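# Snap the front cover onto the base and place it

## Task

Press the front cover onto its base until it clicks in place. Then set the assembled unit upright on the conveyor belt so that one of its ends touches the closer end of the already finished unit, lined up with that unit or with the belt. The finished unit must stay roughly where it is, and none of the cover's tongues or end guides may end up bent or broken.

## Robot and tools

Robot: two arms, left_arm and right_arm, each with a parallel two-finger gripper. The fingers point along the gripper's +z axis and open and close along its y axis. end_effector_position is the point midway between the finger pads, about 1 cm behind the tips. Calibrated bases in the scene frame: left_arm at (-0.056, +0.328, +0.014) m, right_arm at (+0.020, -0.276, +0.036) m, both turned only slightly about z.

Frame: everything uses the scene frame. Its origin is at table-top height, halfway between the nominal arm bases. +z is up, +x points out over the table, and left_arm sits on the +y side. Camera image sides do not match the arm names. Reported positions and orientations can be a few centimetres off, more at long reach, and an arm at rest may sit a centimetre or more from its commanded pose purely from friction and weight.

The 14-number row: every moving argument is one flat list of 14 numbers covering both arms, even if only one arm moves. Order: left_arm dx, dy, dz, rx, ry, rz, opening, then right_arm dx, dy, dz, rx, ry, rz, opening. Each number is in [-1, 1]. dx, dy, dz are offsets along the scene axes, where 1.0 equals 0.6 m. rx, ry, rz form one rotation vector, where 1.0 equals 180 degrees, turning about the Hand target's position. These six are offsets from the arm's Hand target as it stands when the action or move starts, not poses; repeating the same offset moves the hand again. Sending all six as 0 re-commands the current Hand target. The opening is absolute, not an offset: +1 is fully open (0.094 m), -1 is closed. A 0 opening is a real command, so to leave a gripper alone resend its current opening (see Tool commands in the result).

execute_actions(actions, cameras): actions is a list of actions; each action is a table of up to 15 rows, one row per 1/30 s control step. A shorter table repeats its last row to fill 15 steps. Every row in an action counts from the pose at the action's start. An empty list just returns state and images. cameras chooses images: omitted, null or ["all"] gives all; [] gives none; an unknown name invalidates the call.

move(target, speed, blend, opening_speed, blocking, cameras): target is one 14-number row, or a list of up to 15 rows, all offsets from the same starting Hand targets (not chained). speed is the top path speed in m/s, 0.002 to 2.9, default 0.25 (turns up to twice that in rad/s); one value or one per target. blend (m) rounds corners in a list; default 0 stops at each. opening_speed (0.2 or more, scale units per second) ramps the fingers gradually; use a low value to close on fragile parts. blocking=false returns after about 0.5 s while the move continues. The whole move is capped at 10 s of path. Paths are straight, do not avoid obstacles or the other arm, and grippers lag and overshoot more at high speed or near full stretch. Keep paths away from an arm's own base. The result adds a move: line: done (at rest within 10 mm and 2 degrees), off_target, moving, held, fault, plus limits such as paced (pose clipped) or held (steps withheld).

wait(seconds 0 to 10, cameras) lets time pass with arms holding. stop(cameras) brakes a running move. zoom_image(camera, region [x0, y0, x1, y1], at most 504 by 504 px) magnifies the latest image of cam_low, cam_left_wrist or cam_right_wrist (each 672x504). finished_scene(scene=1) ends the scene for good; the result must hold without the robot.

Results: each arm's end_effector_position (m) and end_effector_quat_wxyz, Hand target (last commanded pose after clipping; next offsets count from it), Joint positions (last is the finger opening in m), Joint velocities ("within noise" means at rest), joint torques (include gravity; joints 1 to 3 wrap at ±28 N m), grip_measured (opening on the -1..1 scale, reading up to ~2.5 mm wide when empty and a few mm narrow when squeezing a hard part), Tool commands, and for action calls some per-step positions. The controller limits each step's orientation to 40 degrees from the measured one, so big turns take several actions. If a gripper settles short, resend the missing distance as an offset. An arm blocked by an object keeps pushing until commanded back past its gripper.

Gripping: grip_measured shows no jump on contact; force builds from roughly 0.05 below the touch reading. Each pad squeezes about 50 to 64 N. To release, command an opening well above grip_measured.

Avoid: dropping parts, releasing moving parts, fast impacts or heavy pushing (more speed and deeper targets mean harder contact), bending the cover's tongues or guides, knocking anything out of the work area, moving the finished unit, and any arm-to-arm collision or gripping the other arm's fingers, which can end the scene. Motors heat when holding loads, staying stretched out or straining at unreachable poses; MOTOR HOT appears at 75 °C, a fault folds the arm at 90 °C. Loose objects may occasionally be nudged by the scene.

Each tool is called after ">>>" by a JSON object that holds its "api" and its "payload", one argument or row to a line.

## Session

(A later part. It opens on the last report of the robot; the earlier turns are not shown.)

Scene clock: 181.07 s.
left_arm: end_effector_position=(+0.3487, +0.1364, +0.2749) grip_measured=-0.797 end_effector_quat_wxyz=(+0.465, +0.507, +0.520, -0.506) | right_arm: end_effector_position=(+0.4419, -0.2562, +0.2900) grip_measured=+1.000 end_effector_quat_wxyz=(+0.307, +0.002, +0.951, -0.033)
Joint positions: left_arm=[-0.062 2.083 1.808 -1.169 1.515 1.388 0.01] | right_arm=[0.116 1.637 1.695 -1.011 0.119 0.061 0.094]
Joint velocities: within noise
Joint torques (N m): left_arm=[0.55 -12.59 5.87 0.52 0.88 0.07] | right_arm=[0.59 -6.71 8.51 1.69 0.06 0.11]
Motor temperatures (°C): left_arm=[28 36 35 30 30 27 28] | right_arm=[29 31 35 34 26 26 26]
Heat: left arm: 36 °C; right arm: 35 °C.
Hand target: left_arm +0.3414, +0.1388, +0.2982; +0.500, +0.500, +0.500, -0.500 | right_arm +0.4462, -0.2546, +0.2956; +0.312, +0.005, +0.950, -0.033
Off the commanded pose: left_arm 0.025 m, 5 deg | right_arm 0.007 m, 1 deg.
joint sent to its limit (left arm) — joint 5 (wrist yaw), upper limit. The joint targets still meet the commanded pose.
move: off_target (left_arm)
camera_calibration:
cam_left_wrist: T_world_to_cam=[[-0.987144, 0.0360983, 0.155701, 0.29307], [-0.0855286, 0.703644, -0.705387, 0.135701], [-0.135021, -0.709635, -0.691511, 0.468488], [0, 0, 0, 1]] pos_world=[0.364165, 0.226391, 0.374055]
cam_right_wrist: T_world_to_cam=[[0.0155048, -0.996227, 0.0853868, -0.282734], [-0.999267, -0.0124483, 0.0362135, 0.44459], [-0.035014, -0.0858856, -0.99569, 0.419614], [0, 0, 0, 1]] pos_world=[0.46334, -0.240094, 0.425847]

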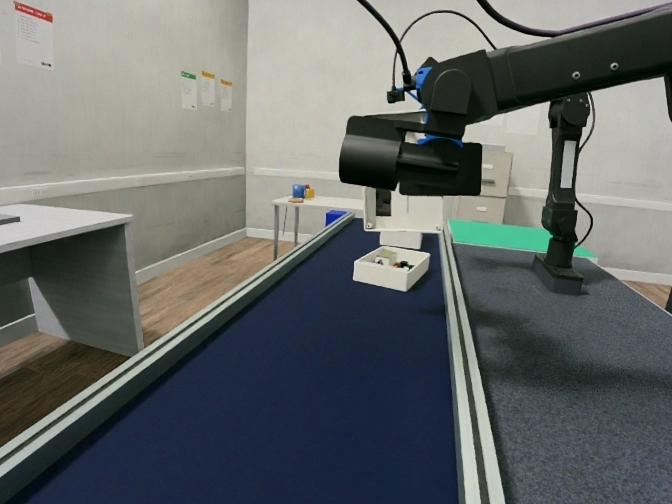

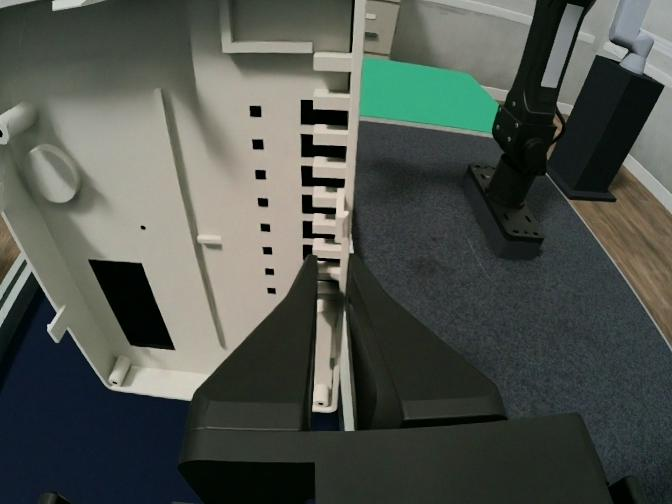

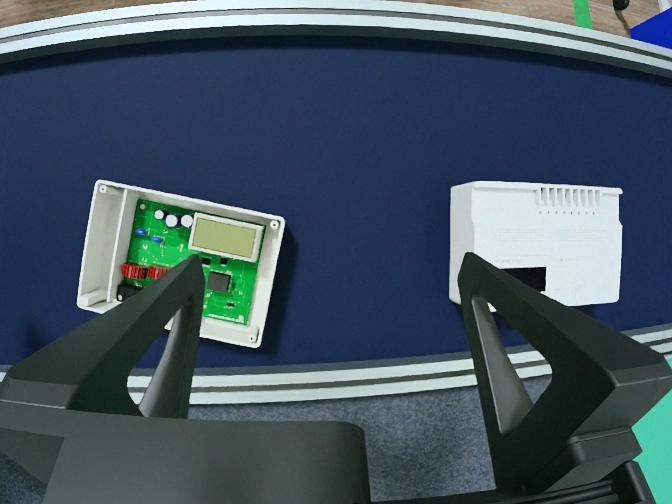

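>>> {"api": "move", "payload": {
  "target": [
    [-0.018,-0.14,0.02,0,0,0,-1, -0.01,0.1,0.05,0,0,0,0.1],
    [-0.018,-0.14,0.02,0,0,0,-1, -0.01,0.19,-0.0,0.2443,-0.2237,0.4768,0.1]
  ],
  "speed": 0.2
}}

Scene clock: 190.07 s.
left_arm: end_effector_position=(+0.3378, +0.0546, +0.2969) grip_measured=-0.797 end_effector_quat_wxyz=(+0.483, +0.491, +0.515, -0.510) | right_arm: end_effector_position=(+0.4396, -0.1425, +0.2942) grip_measured=+0.102 end_effector_quat_wxyz=(+0.527, -0.474, +0.541, +0.453)
Joint positions: left_arm=[-0.266 1.867 1.294 0.518 1.334 0.002 0.01] | right_arm=[-0.09 1.895 1.454 -0.423 -1.525 -0.874 0.052]
Joint velocities: within noise
Joint torques (N m): left_arm=[-0.25 -10.58 6.57 1.61 0.01 0.04] | right_arm=[0.65 -8.38 8.05 1.17 -0.76 -0.09]
Motor temperatures (°C): left_arm=[28 38 35 31 30 27 28] | right_arm=[28 32 36 34 26 26 26]
Heat: left arm: 38 °C; right arm: 36 °C.
Hand target: left_arm +0.3305, +0.0547, +0.3102; +0.500, +0.500, +0.500, -0.500 | right_arm +0.4402, -0.1406, +0.2956; +0.500, -0.500, +0.501, +0.500
Off the commanded pose: left_arm 0.015 m, 3 deg | right_arm 0.002 m, 8 deg.
joint sent to its limit (right arm) — joint 5 (wrist yaw), lower limit. The joint targets are off in orientation, not in position.
move: off_target (left_arm, right_arm)
camera_calibration:
cam_left_wrist: T_world_to_cam=[[-0.988348, 0.0165575, 0.151308, 0.284673], [-0.101264, 0.670627, -0.73485, 0.223735], [-0.113638, -0.74161, -0.661136, 0.409724], [0, 0, 0, 1]] pos_world=[0.350573, 0.149099, 0.392222]
cam_right_wrist: T_world_to_cam=[[0.9893, -0.134752, 0.0559302, -0.466397], [-0.043676, -0.6393, -0.767716, 0.170668], [0.139208, 0.757059, -0.638344, 0.371765], [0, 0, 0, 1]] pos_world=[0.417108, -0.235188, 0.394425]

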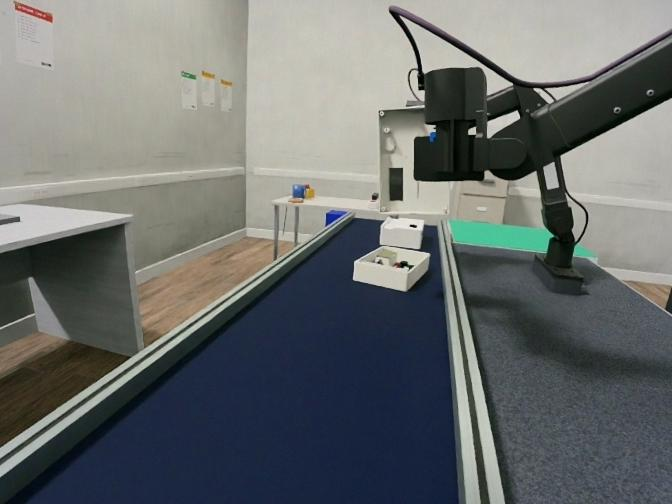

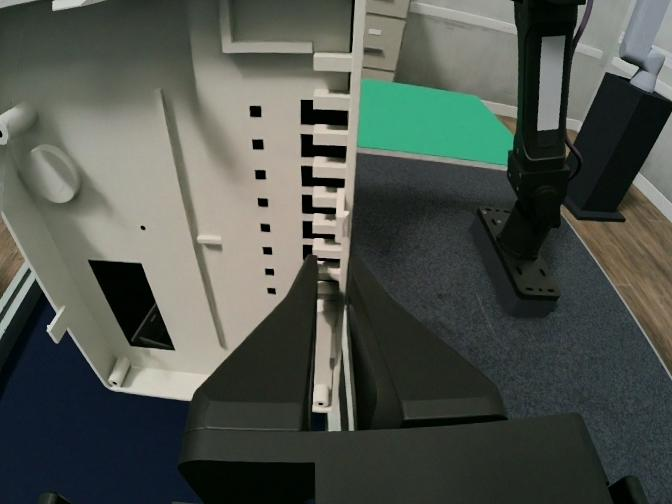

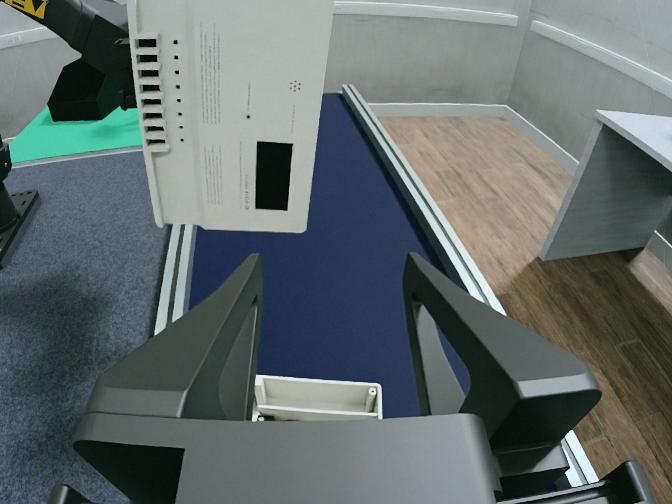

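>>> {"api": "move", "payload": {
  "target": [
    [0,0,0,0,-0.03,0,-1, -0.003,0.175,-0.078,0,0,0,-0.25]
  ],
  "speed": 0.15
}}

>>> {"api": "zoom_image", "payload": {
  "camera": "cam_right_wrist",
  "region": [100, 0, 480, 300]
}}

Scene clock: 213.37 s.
left_arm: end_effector_position=(+0.3378, +0.0546, +0.2975) grip_measured=-0.797 end_effector_quat_wxyz=(+0.506, +0.513, +0.493, -0.488) | right_arm: end_effector_position=(+0.4352, -0.0356, +0.2645) grip_measured=-0.248 end_effector_quat_wxyz=(+0.507, -0.512, +0.487, +0.494)
Joint positions: left_arm=[-0.266 1.867 1.294 0.523 1.334 0.086 0.01] | right_arm=[0.167 2.018 1.244 0.782 -1.437 -0.03 0.035]
Joint velocities: within noise
Joint torques (N m): left_arm=[-0.27 -10.55 6.54 1.58 0.01 0.12] | right_arm=[0.12 -8.96 4.67 1.79 0.09 0.06]
Motor temperatures (°C): left_arm=[28 37 35 33 29 27 29] | right_arm=[28 33 36 32 27 26 26]
Heat: left arm: 37 °C; right arm: 36 °C.
Hand target: left_arm +0.3305, +0.0547, +0.3102; +0.523, +0.523, +0.476, -0.476 | right_arm +0.4383, -0.0355, +0.2488; +0.500, -0.500, +0.500, +0.500
Off the commanded pose: left_arm 0.015 m, 3 deg | right_arm 0.016 m, 2 deg.
move: off_target (left_arm, right_arm)
camera_calibration:
cam_left_wrist: T_world_to_cam=[[-0.997849, 0.0177107, 0.0631225, 0.314008], [-0.0350411, 0.669674, -0.741828, 0.203922], [-0.0554098, -0.742444, -0.667612, 0.392383], [0, 0, 0, 1]] pos_world=[0.34222, 0.1492, 0.393414]
cam_right_wrist: T_world_to_cam=[[0.996347, 0.0152661, 0.0840169, -0.451075], [0.0758545, -0.610086, -0.788696, 0.170602], [0.0392173, 0.792188, -0.609016, 0.309529], [0, 0, 0, 1]] pos_world=[0.424348, -0.134237, 0.36096]

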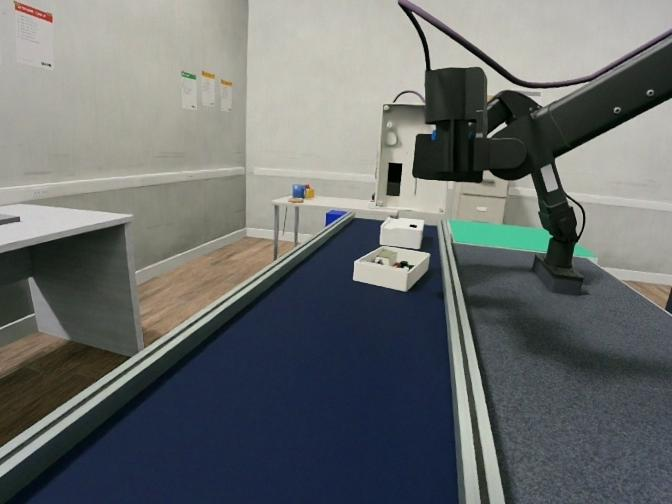

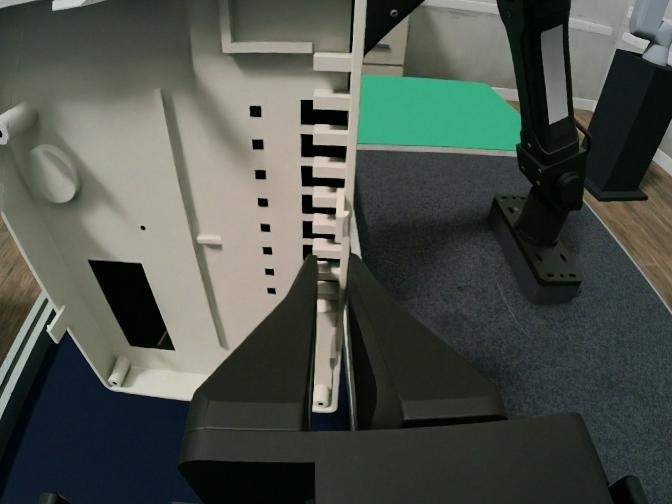

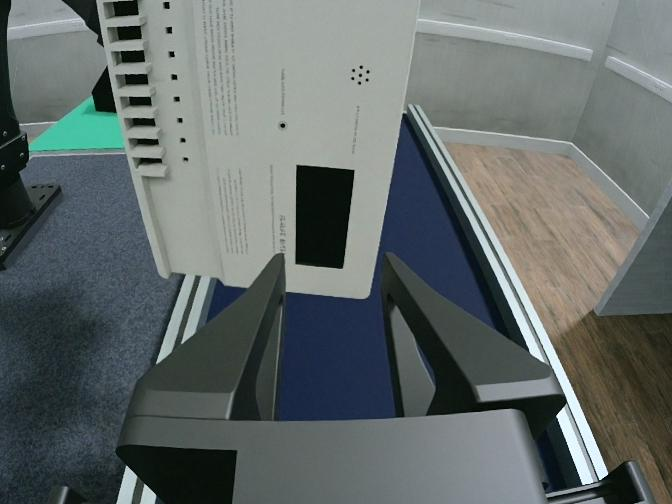

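Scaled by 1.326 from the camera's 672x504 image, which has a finer 960x720 frame.

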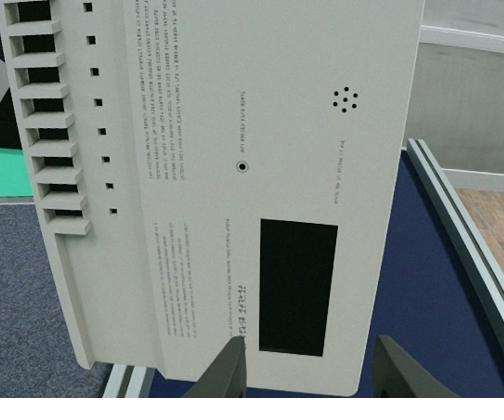

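>>> {"api": "move", "payload": {
  "target": [0,0,0,0,0,0,-1, 0.027,0.07,-0.038,0,0,0,-0.25],
  "speed": 0.08
}}

>>> {"api": "zoom_image", "payload": {
  "camera": "cam_right_wrist",
  "region": [150, 50, 530, 350]
}}

Scene clock: 240.23 s.
left_arm: end_effector_position=(+0.3378, +0.0546, +0.2975) grip_measured=-0.797 end_effector_quat_wxyz=(+0.506, +0.513, +0.492, -0.488) | right_arm: end_effector_position=(+0.4471, +0.0038, +0.2304) grip_measured=-0.248 end_effector_quat_wxyz=(+0.496, -0.502, +0.499, +0.503)
Joint positions: left_arm=[-0.266 1.867 1.294 0.523 1.334 0.087 0.01] | right_arm=[0.251 2.145 1.296 0.838 -1.351 -0.007 0.035]
Joint velocities: within noise
Joint torques (N m): left_arm=[-0.27 -10.56 6.54 1.59 0 0.11] | right_arm=[0.32 -9.77 7.39 1.88 0.08 0.06]
Motor temperatures (°C): left_arm=[28 37 35 35 29 27 29] | right_arm=[28 34 35 34 26 26 26]
Heat: left arm: 37 °C; right arm: 35 °C.
Hand target: left_arm +0.3305, +0.0547, +0.3102; +0.523, +0.523, +0.476, -0.476 | right_arm +0.4546, +0.0064, +0.2261; +0.500, -0.500, +0.500, +0.500
Off the commanded pose: left_arm 0.015 m, 3 deg | right_arm 0.009 m, 1 deg.
move: off_target (left_arm)
camera_calibration:
cam_left_wrist: T_world_to_cam=[[-0.997942, 0.0176864, 0.0616399, 0.314424], [-0.0339569, 0.669649, -0.741901, 0.203578], [-0.0543986, -0.742467, -0.66767, 0.392054], [0, 0, 0, 1]] pos_world=[0.342017, 0.1492, 0.393416]
cam_right_wrist: T_world_to_cam=[[0.998951, 0.0139505, 0.0436161, -0.452616], [0.0430007, -0.613265, -0.788706, 0.181586], [0.0157453, 0.789754, -0.613222, 0.268556], [0, 0, 0, 1]] pos_world=[0.440105, -0.0944187, 0.327644]

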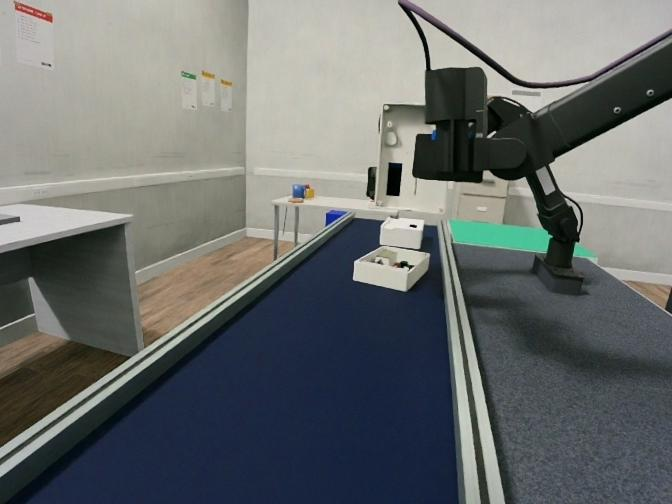

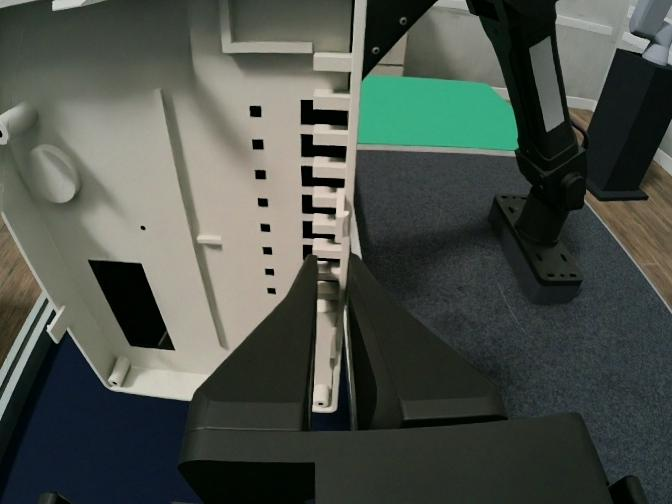

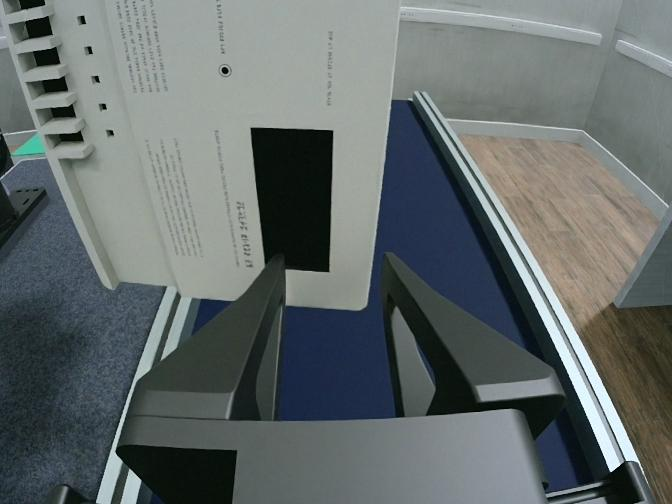

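Scaled by 1.326 from the camera's 672x504 image, which has a finer 960x720 frame.

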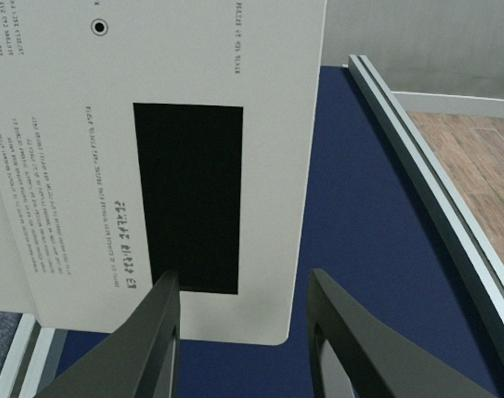

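>>> {"api": "move", "payload": {
  "target": [0,0,0,0,0,0,-1, 0.013,0,0.016,0,0,0,-0.25],
  "speed": 0.08
}}

>>> {"api": "zoom_image", "payload": {
  "camera": "cam_right_wrist",
  "region": [150, 50, 530, 350]
}}

Scene clock: 263.63 s.
left_arm: end_effector_position=(+0.3378, +0.0546, +0.2975) grip_measured=-0.797 end_effector_quat_wxyz=(+0.506, +0.513, +0.492, -0.488) | right_arm: end_effector_position=(+0.4542, +0.0054, +0.2455) grip_measured=-0.248 end_effector_quat_wxyz=(+0.507, -0.508, +0.488, +0.497)
Joint positions: left_arm=[-0.266 1.867 1.294 0.523 1.334 0.087 0.01] | right_arm=[0.251 2.145 1.347 0.828 -1.35 -0.001 0.035]
Joint velocities: within noise
Joint torques (N m): left_arm=[-0.27 -10.56 6.53 1.59 0.01 0.11] | right_arm=[0.01 -9.58 7.51 1.55 0.07 0.05]
Motor temperatures (°C): left_arm=[28 38 35 36 29 27 29] | right_arm=[28 37 36 33 26 26 26]
Heat: left arm: 38 °C; right arm: 37 °C.
Hand target: left_arm +0.3305, +0.0547, +0.3102; +0.523, +0.523, +0.476, -0.476 | right_arm +0.4624, +0.0064, +0.2357; +0.500, -0.500, +0.500, +0.500
Off the commanded pose: left_arm 0.015 m, 3 deg | right_arm 0.013 m, 2 deg.
move: off_target (left_arm, right_arm)
camera_calibration:
cam_left_wrist: T_world_to_cam=[[-0.997968, 0.0176593, 0.0612175, 0.314602], [-0.0336616, 0.669642, -0.741921, 0.203486], [-0.0540956, -0.742474, -0.667687, 0.391958], [0, 0, 0, 1]] pos_world=[0.342016, 0.1492, 0.393416]
cam_right_wrist: T_world_to_cam=[[0.996989, 0.0123562, 0.0765548, -0.467522], [0.0683658, -0.605985, -0.792533, 0.183535], [0.0365983, 0.79538, -0.605005, 0.264968], [0, 0, 0, 1]] pos_world=[0.44387, -0.093754, 0.341556]

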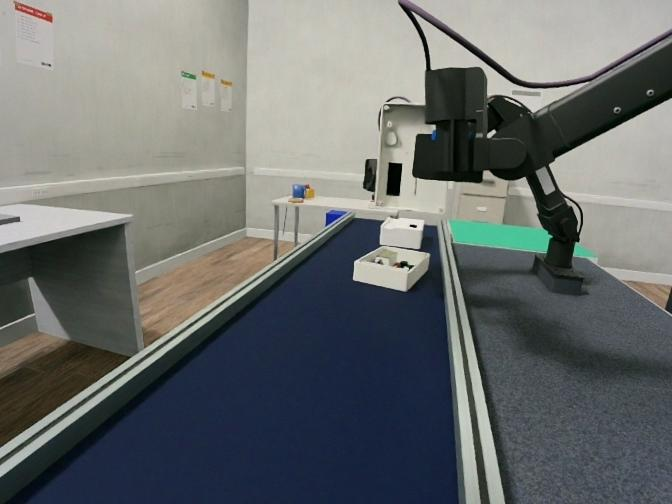

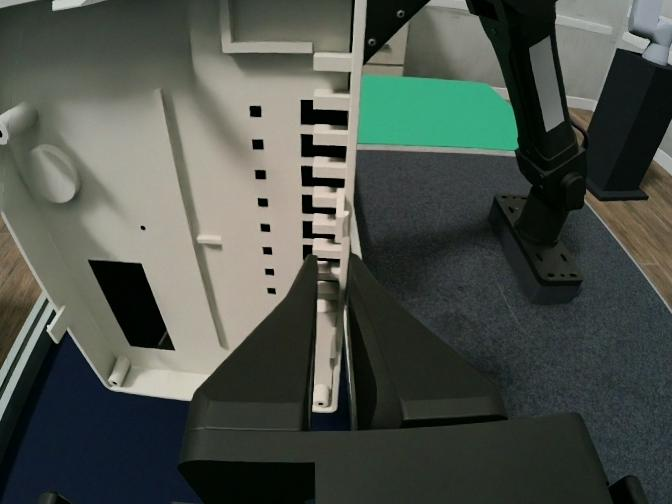

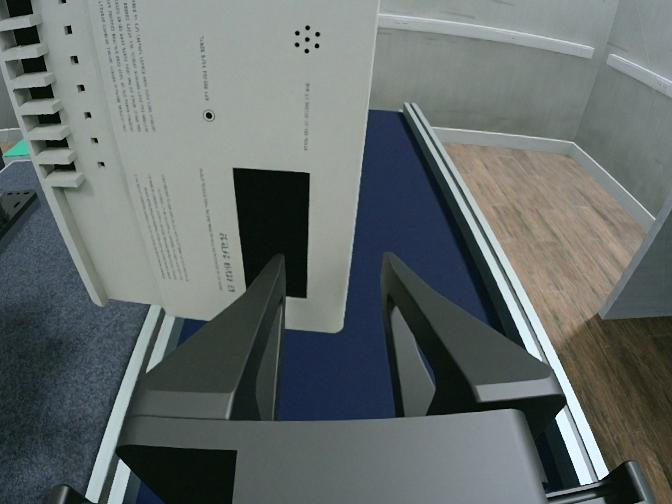

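Scaled by 1.326 from the camera's 672x504 image, which has a finer 960x720 frame.

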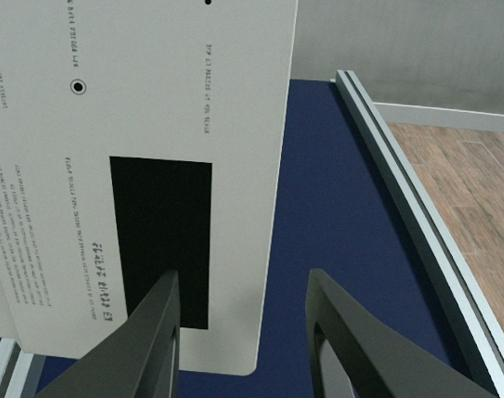

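>>> {"api": "move", "payload": {
  "target": [0,0,0,0,0,0,-1, -0.0035,0.0375,-0.005,0,0,0,-0.25],
  "speed": 0.05
}}

>>> {"api": "zoom_image", "payload": {
  "camera": "cam_right_wrist",
  "region": [150, 50, 530, 350]
}}

>>> {"api": "zoom_image", "payload": {
  "camera": "cam_left_wrist",
  "region": [0, 200, 260, 420]
}}

Scene clock: 271.00 s.
left_arm: end_effector_position=(+0.3385, +0.0549, +0.2974) grip_measured=-0.797 end_effector_quat_wxyz=(+0.507, +0.512, +0.493, -0.487) | right_arm: end_effector_position=(+0.4535, +0.0239, +0.2406) grip_measured=-0.248 end_effector_quat_wxyz=(+0.504, -0.506, +0.491, +0.498)
Joint positions: left_arm=[-0.265 1.867 1.294 0.523 1.331 0.087 0.01] | right_arm=[0.292 2.165 1.362 0.825 -1.308 0 0.035]
Joint velocities: within noise
Joint torques (N m): left_arm=[-0.38 -10.56 6.53 1.59 0.03 0.11] | right_arm=[0.87 -9.94 7.66 1.62 0.13 0.02]
Motor temperatures (°C): left_arm=[28 38 35 36 29 27 29] | right_arm=[28 37 36 33 26 26 26]
Heat: left arm: 38 °C; right arm: 37 °C.
Hand target: left_arm +0.3305, +0.0547, +0.3102; +0.523, +0.523, +0.476, -0.476 | right_arm +0.4602, +0.0290, +0.2327; +0.500, -0.500, +0.500, +0.500
Off the commanded pose: left_arm 0.015 m, 3 deg | right_arm 0.012 m, 1 deg.
move: off_target (left_arm, right_arm)
camera_calibration:
cam_left_wrist: T_world_to_cam=[[-0.998026, 0.0142499, 0.0611594, 0.315537], [-0.0358989, 0.669623, -0.741833, 0.20403], [-0.0515248, -0.742564, -0.66779, 0.391378], [0, 0, 0, 1]] pos_world=[0.342404, 0.149504, 0.393417]
cam_right_wrist: T_world_to_cam=[[0.997661, 0.0112648, 0.0674216, -0.464731], [0.0604054, -0.60697, -0.792426, 0.194584], [0.0319963, 0.794645, -0.60623, 0.249657], [0, 0, 0, 1]] pos_world=[0.443902, -0.0750473, 0.336876]

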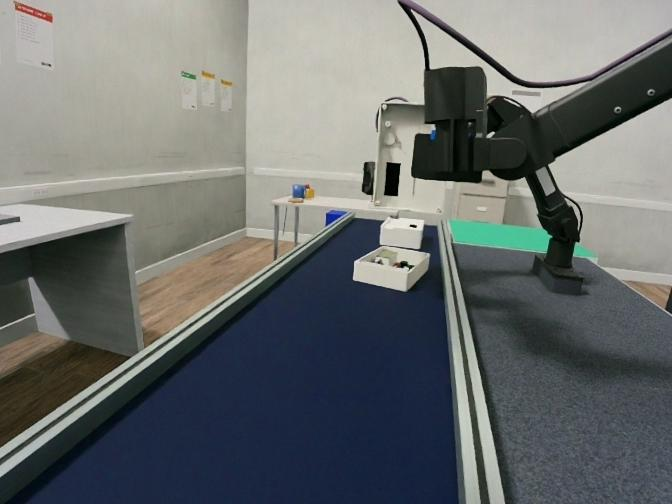

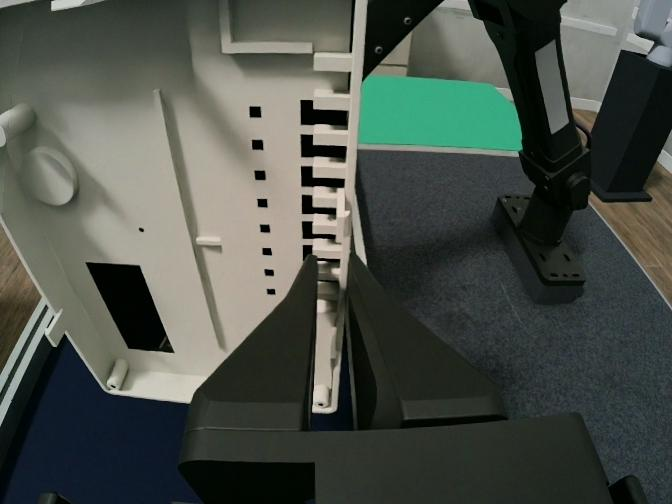

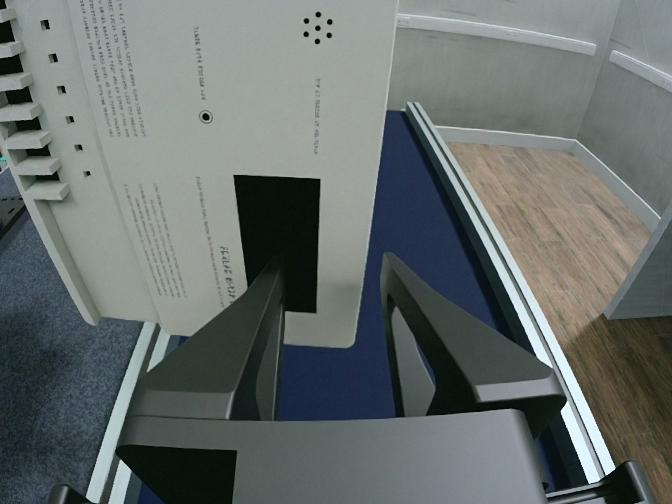

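Scaled by 1.326 from the camera's 672x504 image, which has a finer 960x720 frame.

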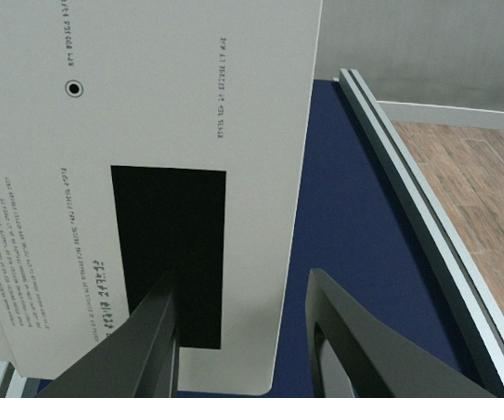

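Scaled by 1.938 from the camera's 672x504 image, which has a finer 960x720 frame.

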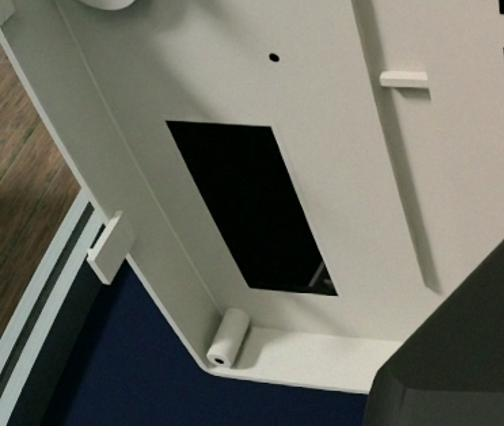

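>>> {"api": "move", "payload": {
  "target": [0,0,0,0,0,0,-1, 0.005,0.008,0.003,0,0,0,-0.25],
  "speed": 0.05
}}

>>> {"api": "zoom_image", "payload": {
  "camera": "cam_right_wrist",
  "region": [200, 150, 430, 370]
}}

>>> {"api": "zoom_image", "payload": {
  "camera": "cam_left_wrist",
  "region": [0, 200, 260, 420]
}}

Scene clock: 278.27 s.
left_arm: end_effector_position=(+0.3406, +0.0549, +0.2977) grip_measured=-0.797 end_effector_quat_wxyz=(+0.511, +0.511, +0.495, -0.483) | right_arm: end_effector_position=(+0.4565, +0.0268, +0.2415) grip_measured=-0.248 end_effector_quat_wxyz=(+0.503, -0.506, +0.492, +0.499)
Joint positions: left_arm=[-0.265 1.867 1.294 0.526 1.319 0.089 0.01] | right_arm=[0.296 2.175 1.385 0.809 -1.306 0 0.035]
Joint velocities: within noise
Joint torques (N m): left_arm=[-0.32 -10.52 6.56 1.57 0.11 0.1] | right_arm=[1.26 -10.1 7.88 1.61 0.17 0.02]
Motor temperatures (°C): left_arm=[28 38 35 36 29 27 29] | right_arm=[28 36 37 33 26 26 26]
Heat: left arm: 38 °C; right arm: 37 °C.
Hand target: left_arm +0.3306, +0.0547, +0.3102; +0.523, +0.523, +0.476, -0.476 | right_arm +0.4632, +0.0338, +0.2345; +0.500, -0.500, +0.500, +0.500
Off the commanded pose: left_arm 0.016 m, 3 deg | right_arm 0.012 m, 1 deg.
move: off_target (left_arm, right_arm)
camera_calibration:
cam_left_wrist: T_world_to_cam=[[-0.998393, 0.00285159, 0.056597, 0.319603], [-0.0401589, 0.669053, -0.742129, 0.205785], [-0.0399827, -0.743209, -0.667863, 0.387789], [0, 0, 0, 1]] pos_world=[0.342858, 0.149615, 0.393621]
cam_right_wrist: T_world_to_cam=[[0.997839, 0.0128773, 0.0644336, -0.467294], [0.0589895, -0.607513, -0.792116, 0.19742], [0.0289439, 0.794205, -0.60696, 0.249432], [0, 0, 0, 1]] pos_world=[0.447419, -0.0721469, 0.337884]

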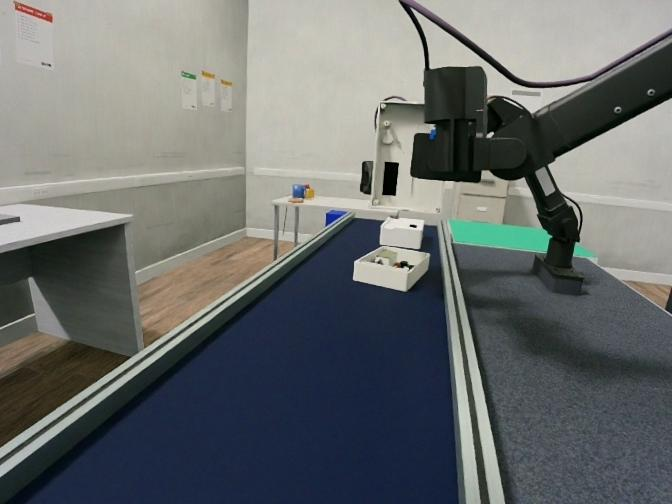

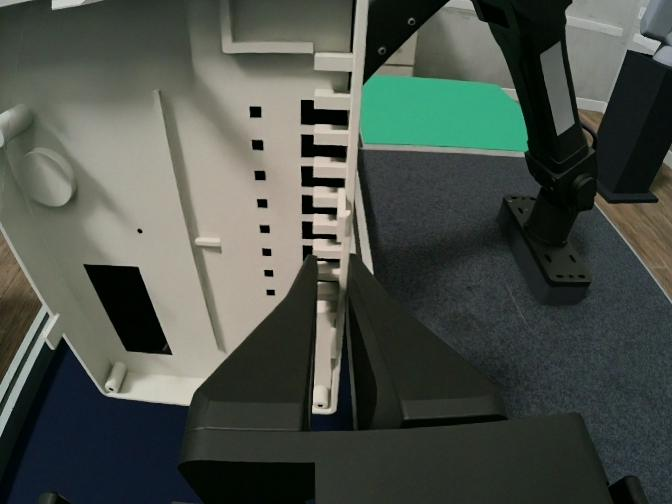

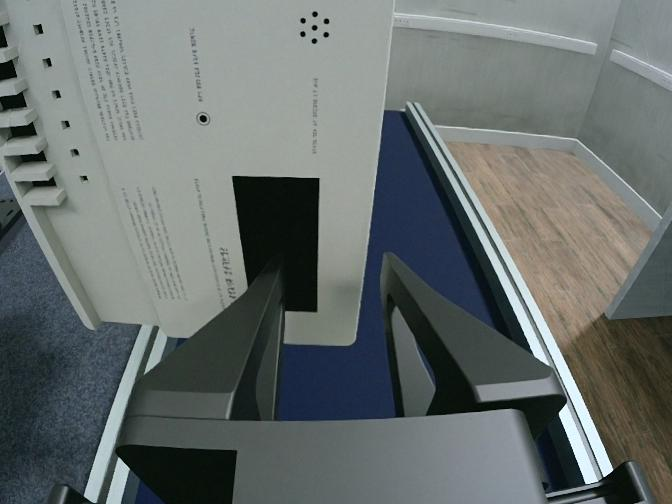

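Scaled by 2.191 from the camera's 672x504 image, which has a finer 960x720 frame.

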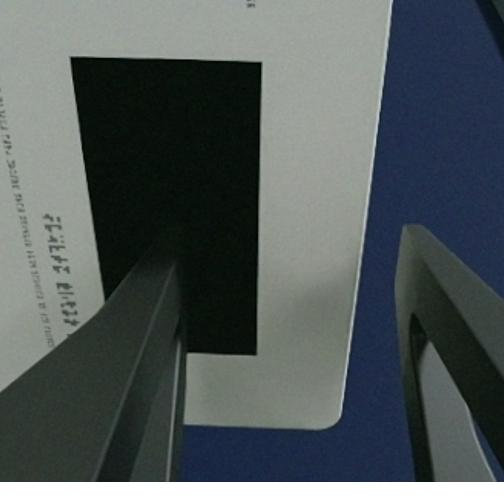

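Scaled by 1.938 from the camera's 672x504 image, which has a finer 960x720 frame.

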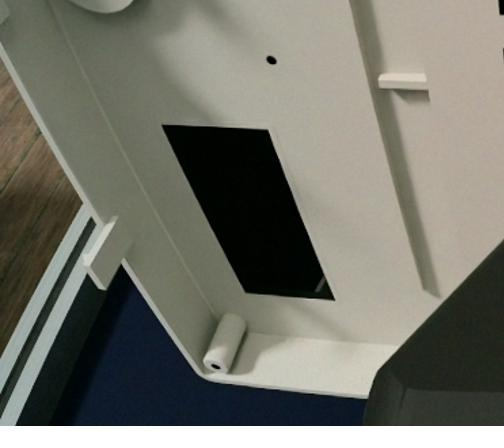

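>>> {"api": "move", "payload": {
  "target": [
    [0,0,0,0,0,0,-1, -0.005,-0.12,-0.003,0,0,0,1],
    [0,0,0,0,0,0,-1, -0.15,-0.13,0.06,0,0,0,1]
  ],
  "speed": 0.12
}}

>>> {"api": "zoom_image", "payload": {
  "camera": "cam_right_wrist",
  "region": [230, 0, 560, 330]
}}

Scene clock: 309.37 s.
left_arm: end_effector_position=(+0.3404, +0.0546, +0.2977) grip_measured=-0.797 end_effector_quat_wxyz=(+0.511, +0.511, +0.495, -0.483) | right_arm: end_effector_position=(+0.3793, -0.0450, +0.2679) grip_measured=+0.998 end_effector_quat_wxyz=(+0.500, -0.498, +0.502, +0.500)
Joint positions: left_arm=[-0.266 1.867 1.294 0.527 1.319 0.089 0.01] | right_arm=[0.164 1.813 0.975 0.835 -1.423 0 0.094]
Joint velocities: within noise
Joint torques (N m): left_arm=[-0.25 -10.51 6.54 1.57 0.13 0.09] | right_arm=[0.58 -10.48 4.42 1.68 -0.03 0.01]
Motor temperatures (°C): left_arm=[28 39 35 37 29 27 30] | right_arm=[29 37 38 34 26 26 26]
Heat: left arm: 39 °C; right arm: 38 °C.
Hand target: left_arm +0.3305, +0.0547, +0.3102; +0.523, +0.523, +0.476, -0.476 | right_arm +0.3732, -0.0442, +0.2705; +0.500, -0.500, +0.500, +0.500
Off the commanded pose: left_arm 0.016 m, 3 deg | right_arm 0.007 m, 0 deg.
move: off_target (left_arm)
camera_calibration:
cam_left_wrist: T_world_to_cam=[[-0.998417, 0.00325248, 0.0561466, 0.31963], [-0.0395589, 0.669007, -0.742203, 0.205813], [-0.0399765, -0.743249, -0.667819, 0.387548], [0, 0, 0, 1]] pos_world=[0.342759, 0.149315, 0.393621]
cam_right_wrist: T_world_to_cam=[[0.999057, -0.000939751, 0.0434033, -0.386487], [0.0337391, -0.612352, -0.789865, 0.188068], [0.0273204, 0.790585, -0.611743, 0.326469], [0, 0, 0, 1]] pos_world=[0.370858, -0.143301, 0.365038]

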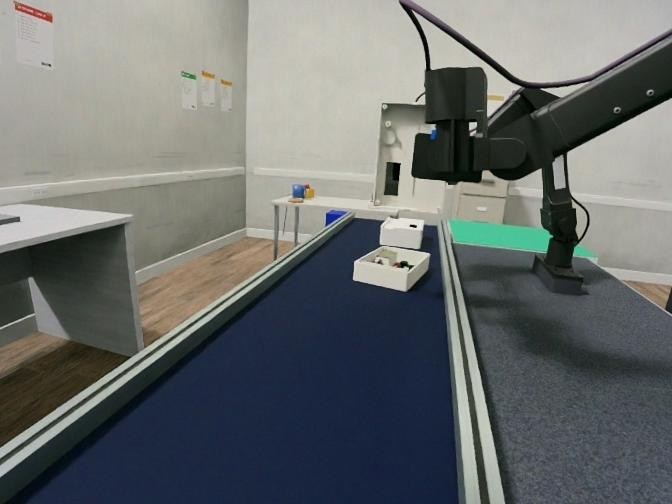

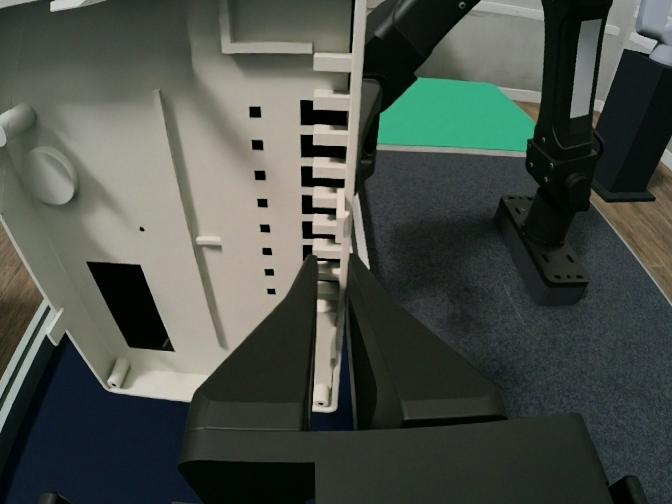

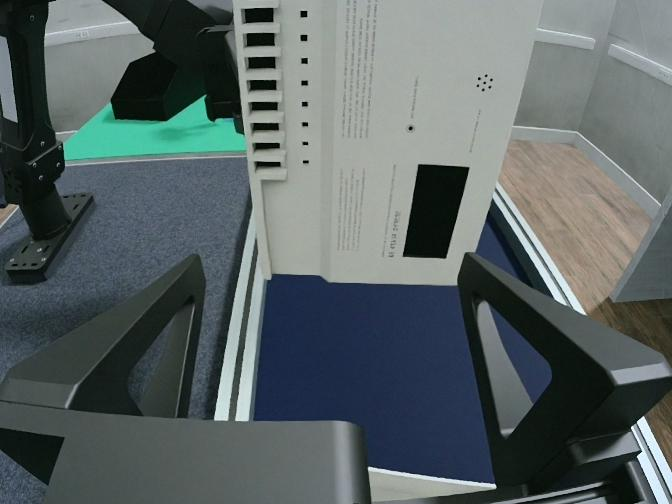

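Scaled by 1.527 from the camera's 672x504 image, which has a finer 960x720 frame.

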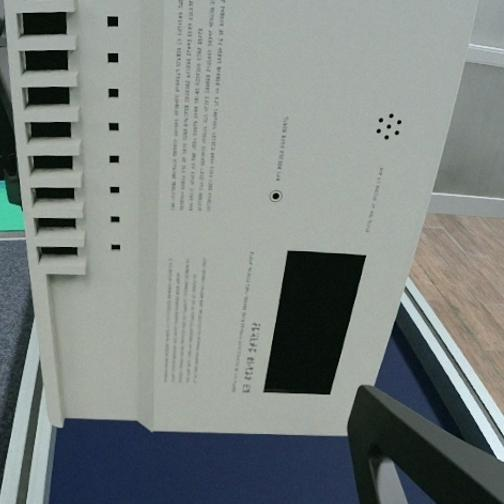

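>>> {"api": "move", "payload": {
  "target": [0,0,0,0,0,0,-1, -0.09,0.05,0.08,0,0,0,1],
  "speed": 0.12
}}

>>> {"api": "zoom_image", "payload": {
  "camera": "cam_right_wrist",
  "region": [230, 50, 430, 250]
}}

Scene clock: 329.20 s.
left_arm: end_effector_position=(+0.3404, +0.0546, +0.2977) grip_measured=-0.797 end_effector_quat_wxyz=(+0.511, +0.511, +0.495, -0.483) | right_arm: end_effector_position=(+0.3218, -0.0140, +0.3150) grip_measured=+0.998 end_effector_quat_wxyz=(+0.495, -0.500, +0.499, +0.506)
Joint positions: left_arm=[-0.266 1.867 1.294 0.527 1.319 0.089 0.01] | right_arm=[0.287 1.55 0.886 0.671 -1.315 0.016 0.094]
Joint velocities: within noise
Joint torques (N m): left_arm=[-0.28 -10.52 6.57 1.57 0.13 0.09] | right_arm=[0.38 -8.5 5.68 1.6 0.1 -0.1]
Motor temperatures (°C): left_arm=[28 39 35 37 29 27 30] | right_arm=[28 38 37 34 26 26 26]
Heat: left arm: 39 °C; right arm: 38 °C.
Hand target: left_arm +0.3305, +0.0547, +0.3102; +0.523, +0.523, +0.476, -0.476 | right_arm +0.3193, -0.0143, +0.3184; +0.499, -0.500, +0.501, +0.500
Off the commanded pose: left_arm 0.016 m, 3 deg | right_arm 0.004 m, 1 deg.
move: off_target (left_arm)
camera_calibration:
cam_left_wrist: T_world_to_cam=[[-0.998417, 0.00325248, 0.0561466, 0.31963], [-0.0395589, 0.669007, -0.742203, 0.205813], [-0.0399765, -0.743249, -0.667819, 0.387548], [0, 0, 0, 1]] pos_world=[0.342759, 0.149315, 0.393621]
cam_right_wrist: T_world_to_cam=[[0.99923, 0.0138443, 0.0367201, -0.328757], [0.0375353, -0.61021, -0.79135, 0.245421], [0.0114513, 0.792119, -0.61026, 0.337], [0, 0, 0, 1]] pos_world=[0.315433, -0.112634, 0.411943]

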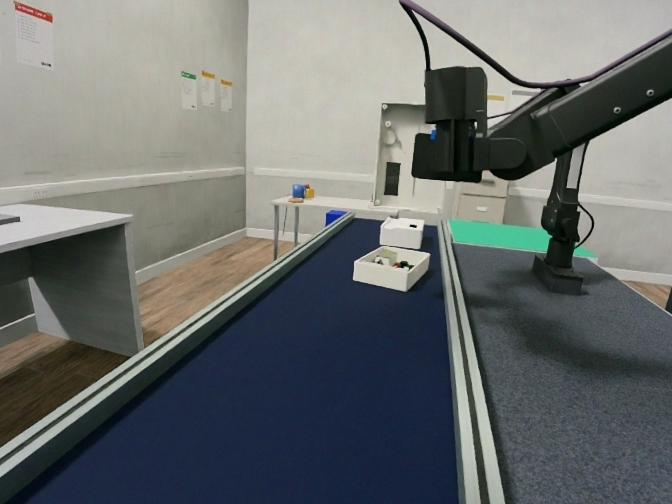

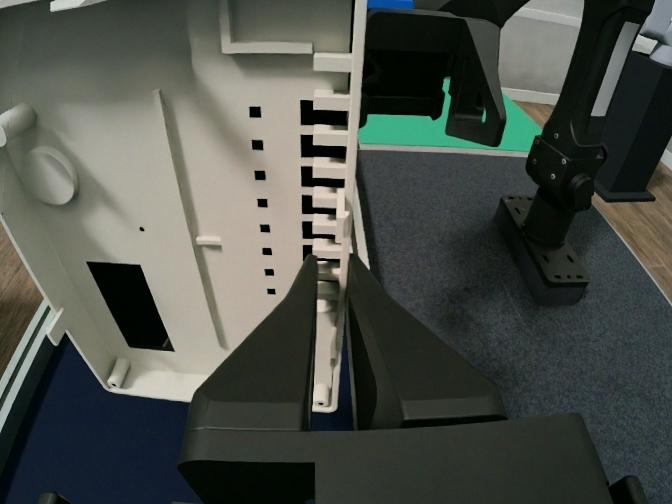

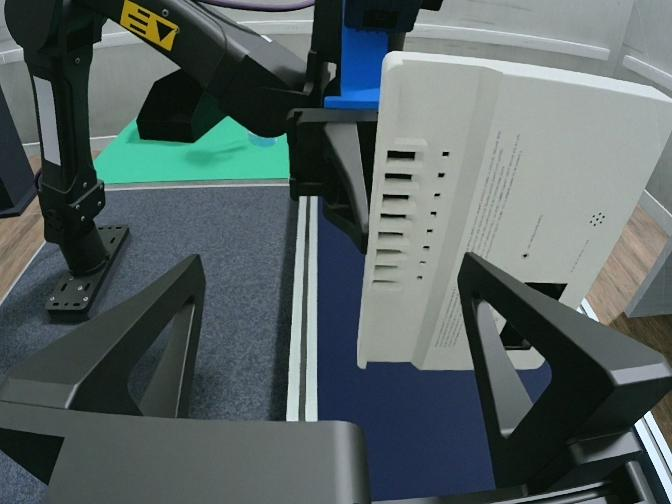

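Scaled by 2.520 from the camera's 672x504 image, which has a finer 960x720 frame.

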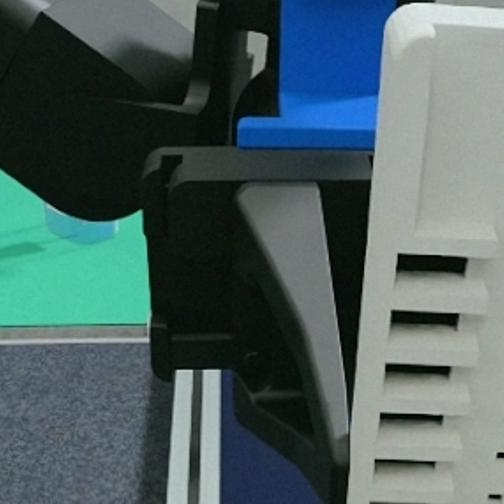

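>>> {"api": "move", "payload": {
  "target": [
    [0,0,0,0,0,0,-1, 0.042,0.0,-0.014,0,0,0,-0.15],
    [0,0,0,0,0,0,-1, 0.042,0.043,-0.017,0,0,0,-0.15]
  ],
  "speed": 0.08
}}

>>> {"api": "zoom_image", "payload": {
  "camera": "cam_right_wrist",
  "region": [200, 50, 500, 350]
}}

Scene clock: 350.50 s.
left_arm: end_effector_position=(+0.3404, +0.0546, +0.2977) grip_measured=-0.797 end_effector_quat_wxyz=(+0.511, +0.511, +0.495, -0.483) | right_arm: end_effector_position=(+0.3368, +0.0091, +0.3053) grip_measured=-0.148 end_effector_quat_wxyz=(+0.490, -0.498, +0.504, +0.508)
Joint positions: left_arm=[-0.266 1.867 1.294 0.527 1.319 0.089 0.01] | right_arm=[0.342 1.643 0.949 0.679 -1.262 0.01 0.04]
Joint velocities: within noise
Joint torques (N m): left_arm=[-0.28 -10.51 6.54 1.56 0.13 0.1] | right_arm=[0.28 -6.34 8.05 1.9 0.08 -0.09]
Motor temperatures (°C): left_arm=[28 40 35 37 29 27 30] | right_arm=[28 37 36 34 26 26 26]
Heat: left arm: 40 °C; right arm: 37 °C.
Hand target: left_arm +0.3305, +0.0547, +0.3102; +0.523, +0.523, +0.476, -0.476 | right_arm +0.3444, +0.0116, +0.3083; +0.500, -0.500, +0.500, +0.500
Off the commanded pose: left_arm 0.016 m, 3 deg | right_arm 0.009 m, 1 deg.
move: off_target (left_arm)
camera_calibration:
cam_left_wrist: T_world_to_cam=[[-0.998417, 0.00325248, 0.0561466, 0.31963], [-0.0395589, 0.669007, -0.742203, 0.205813], [-0.0399765, -0.743249, -0.667819, 0.387548], [0, 0, 0, 1]] pos_world=[0.342759, 0.149315, 0.393621]
cam_right_wrist: T_world_to_cam=[[0.999624, 0.0147826, 0.0230824, -0.339651], [0.0272922, -0.614859, -0.788164, 0.253816], [0.00254132, 0.788498, -0.615032, 0.31705], [0, 0, 0, 1]] pos_world=[0.33179, -0.0889116, 0.402884]

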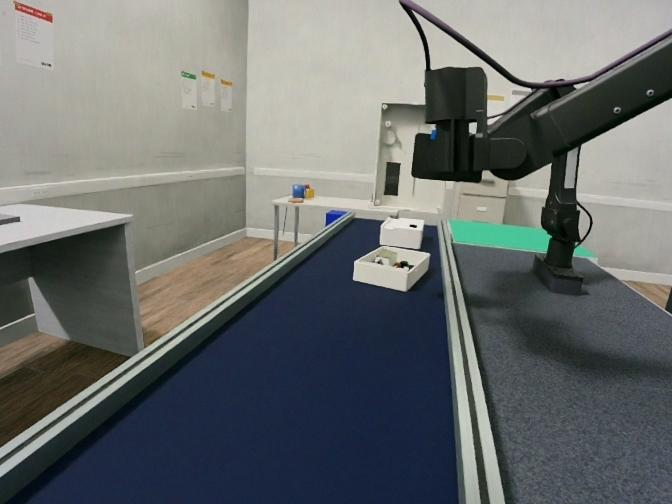

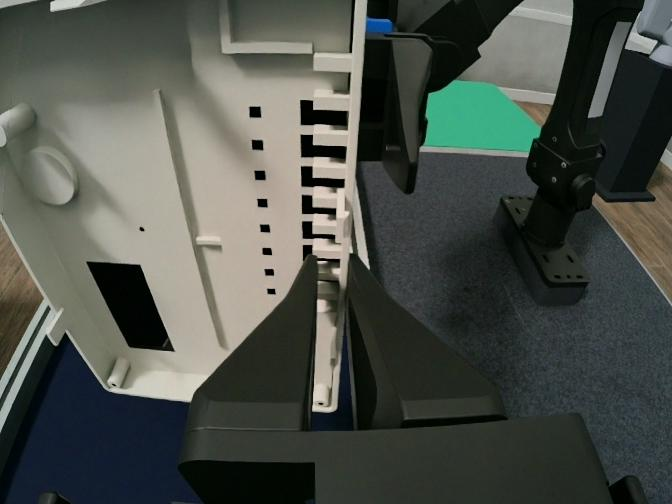

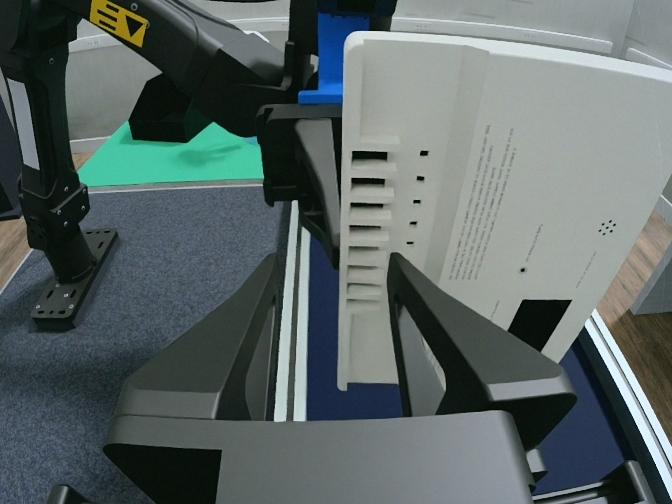

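Scaled by 1.680 from the camera's 672x504 image, which has a finer 960x720 frame.

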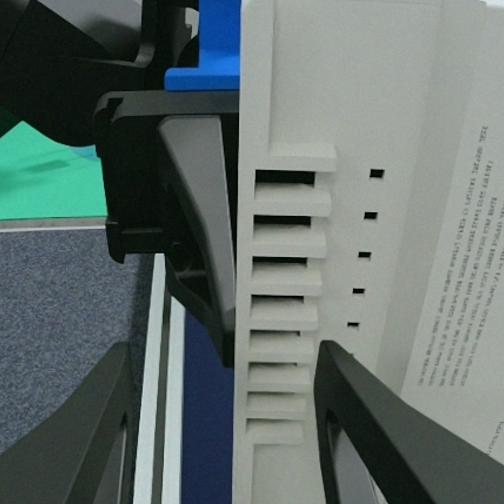

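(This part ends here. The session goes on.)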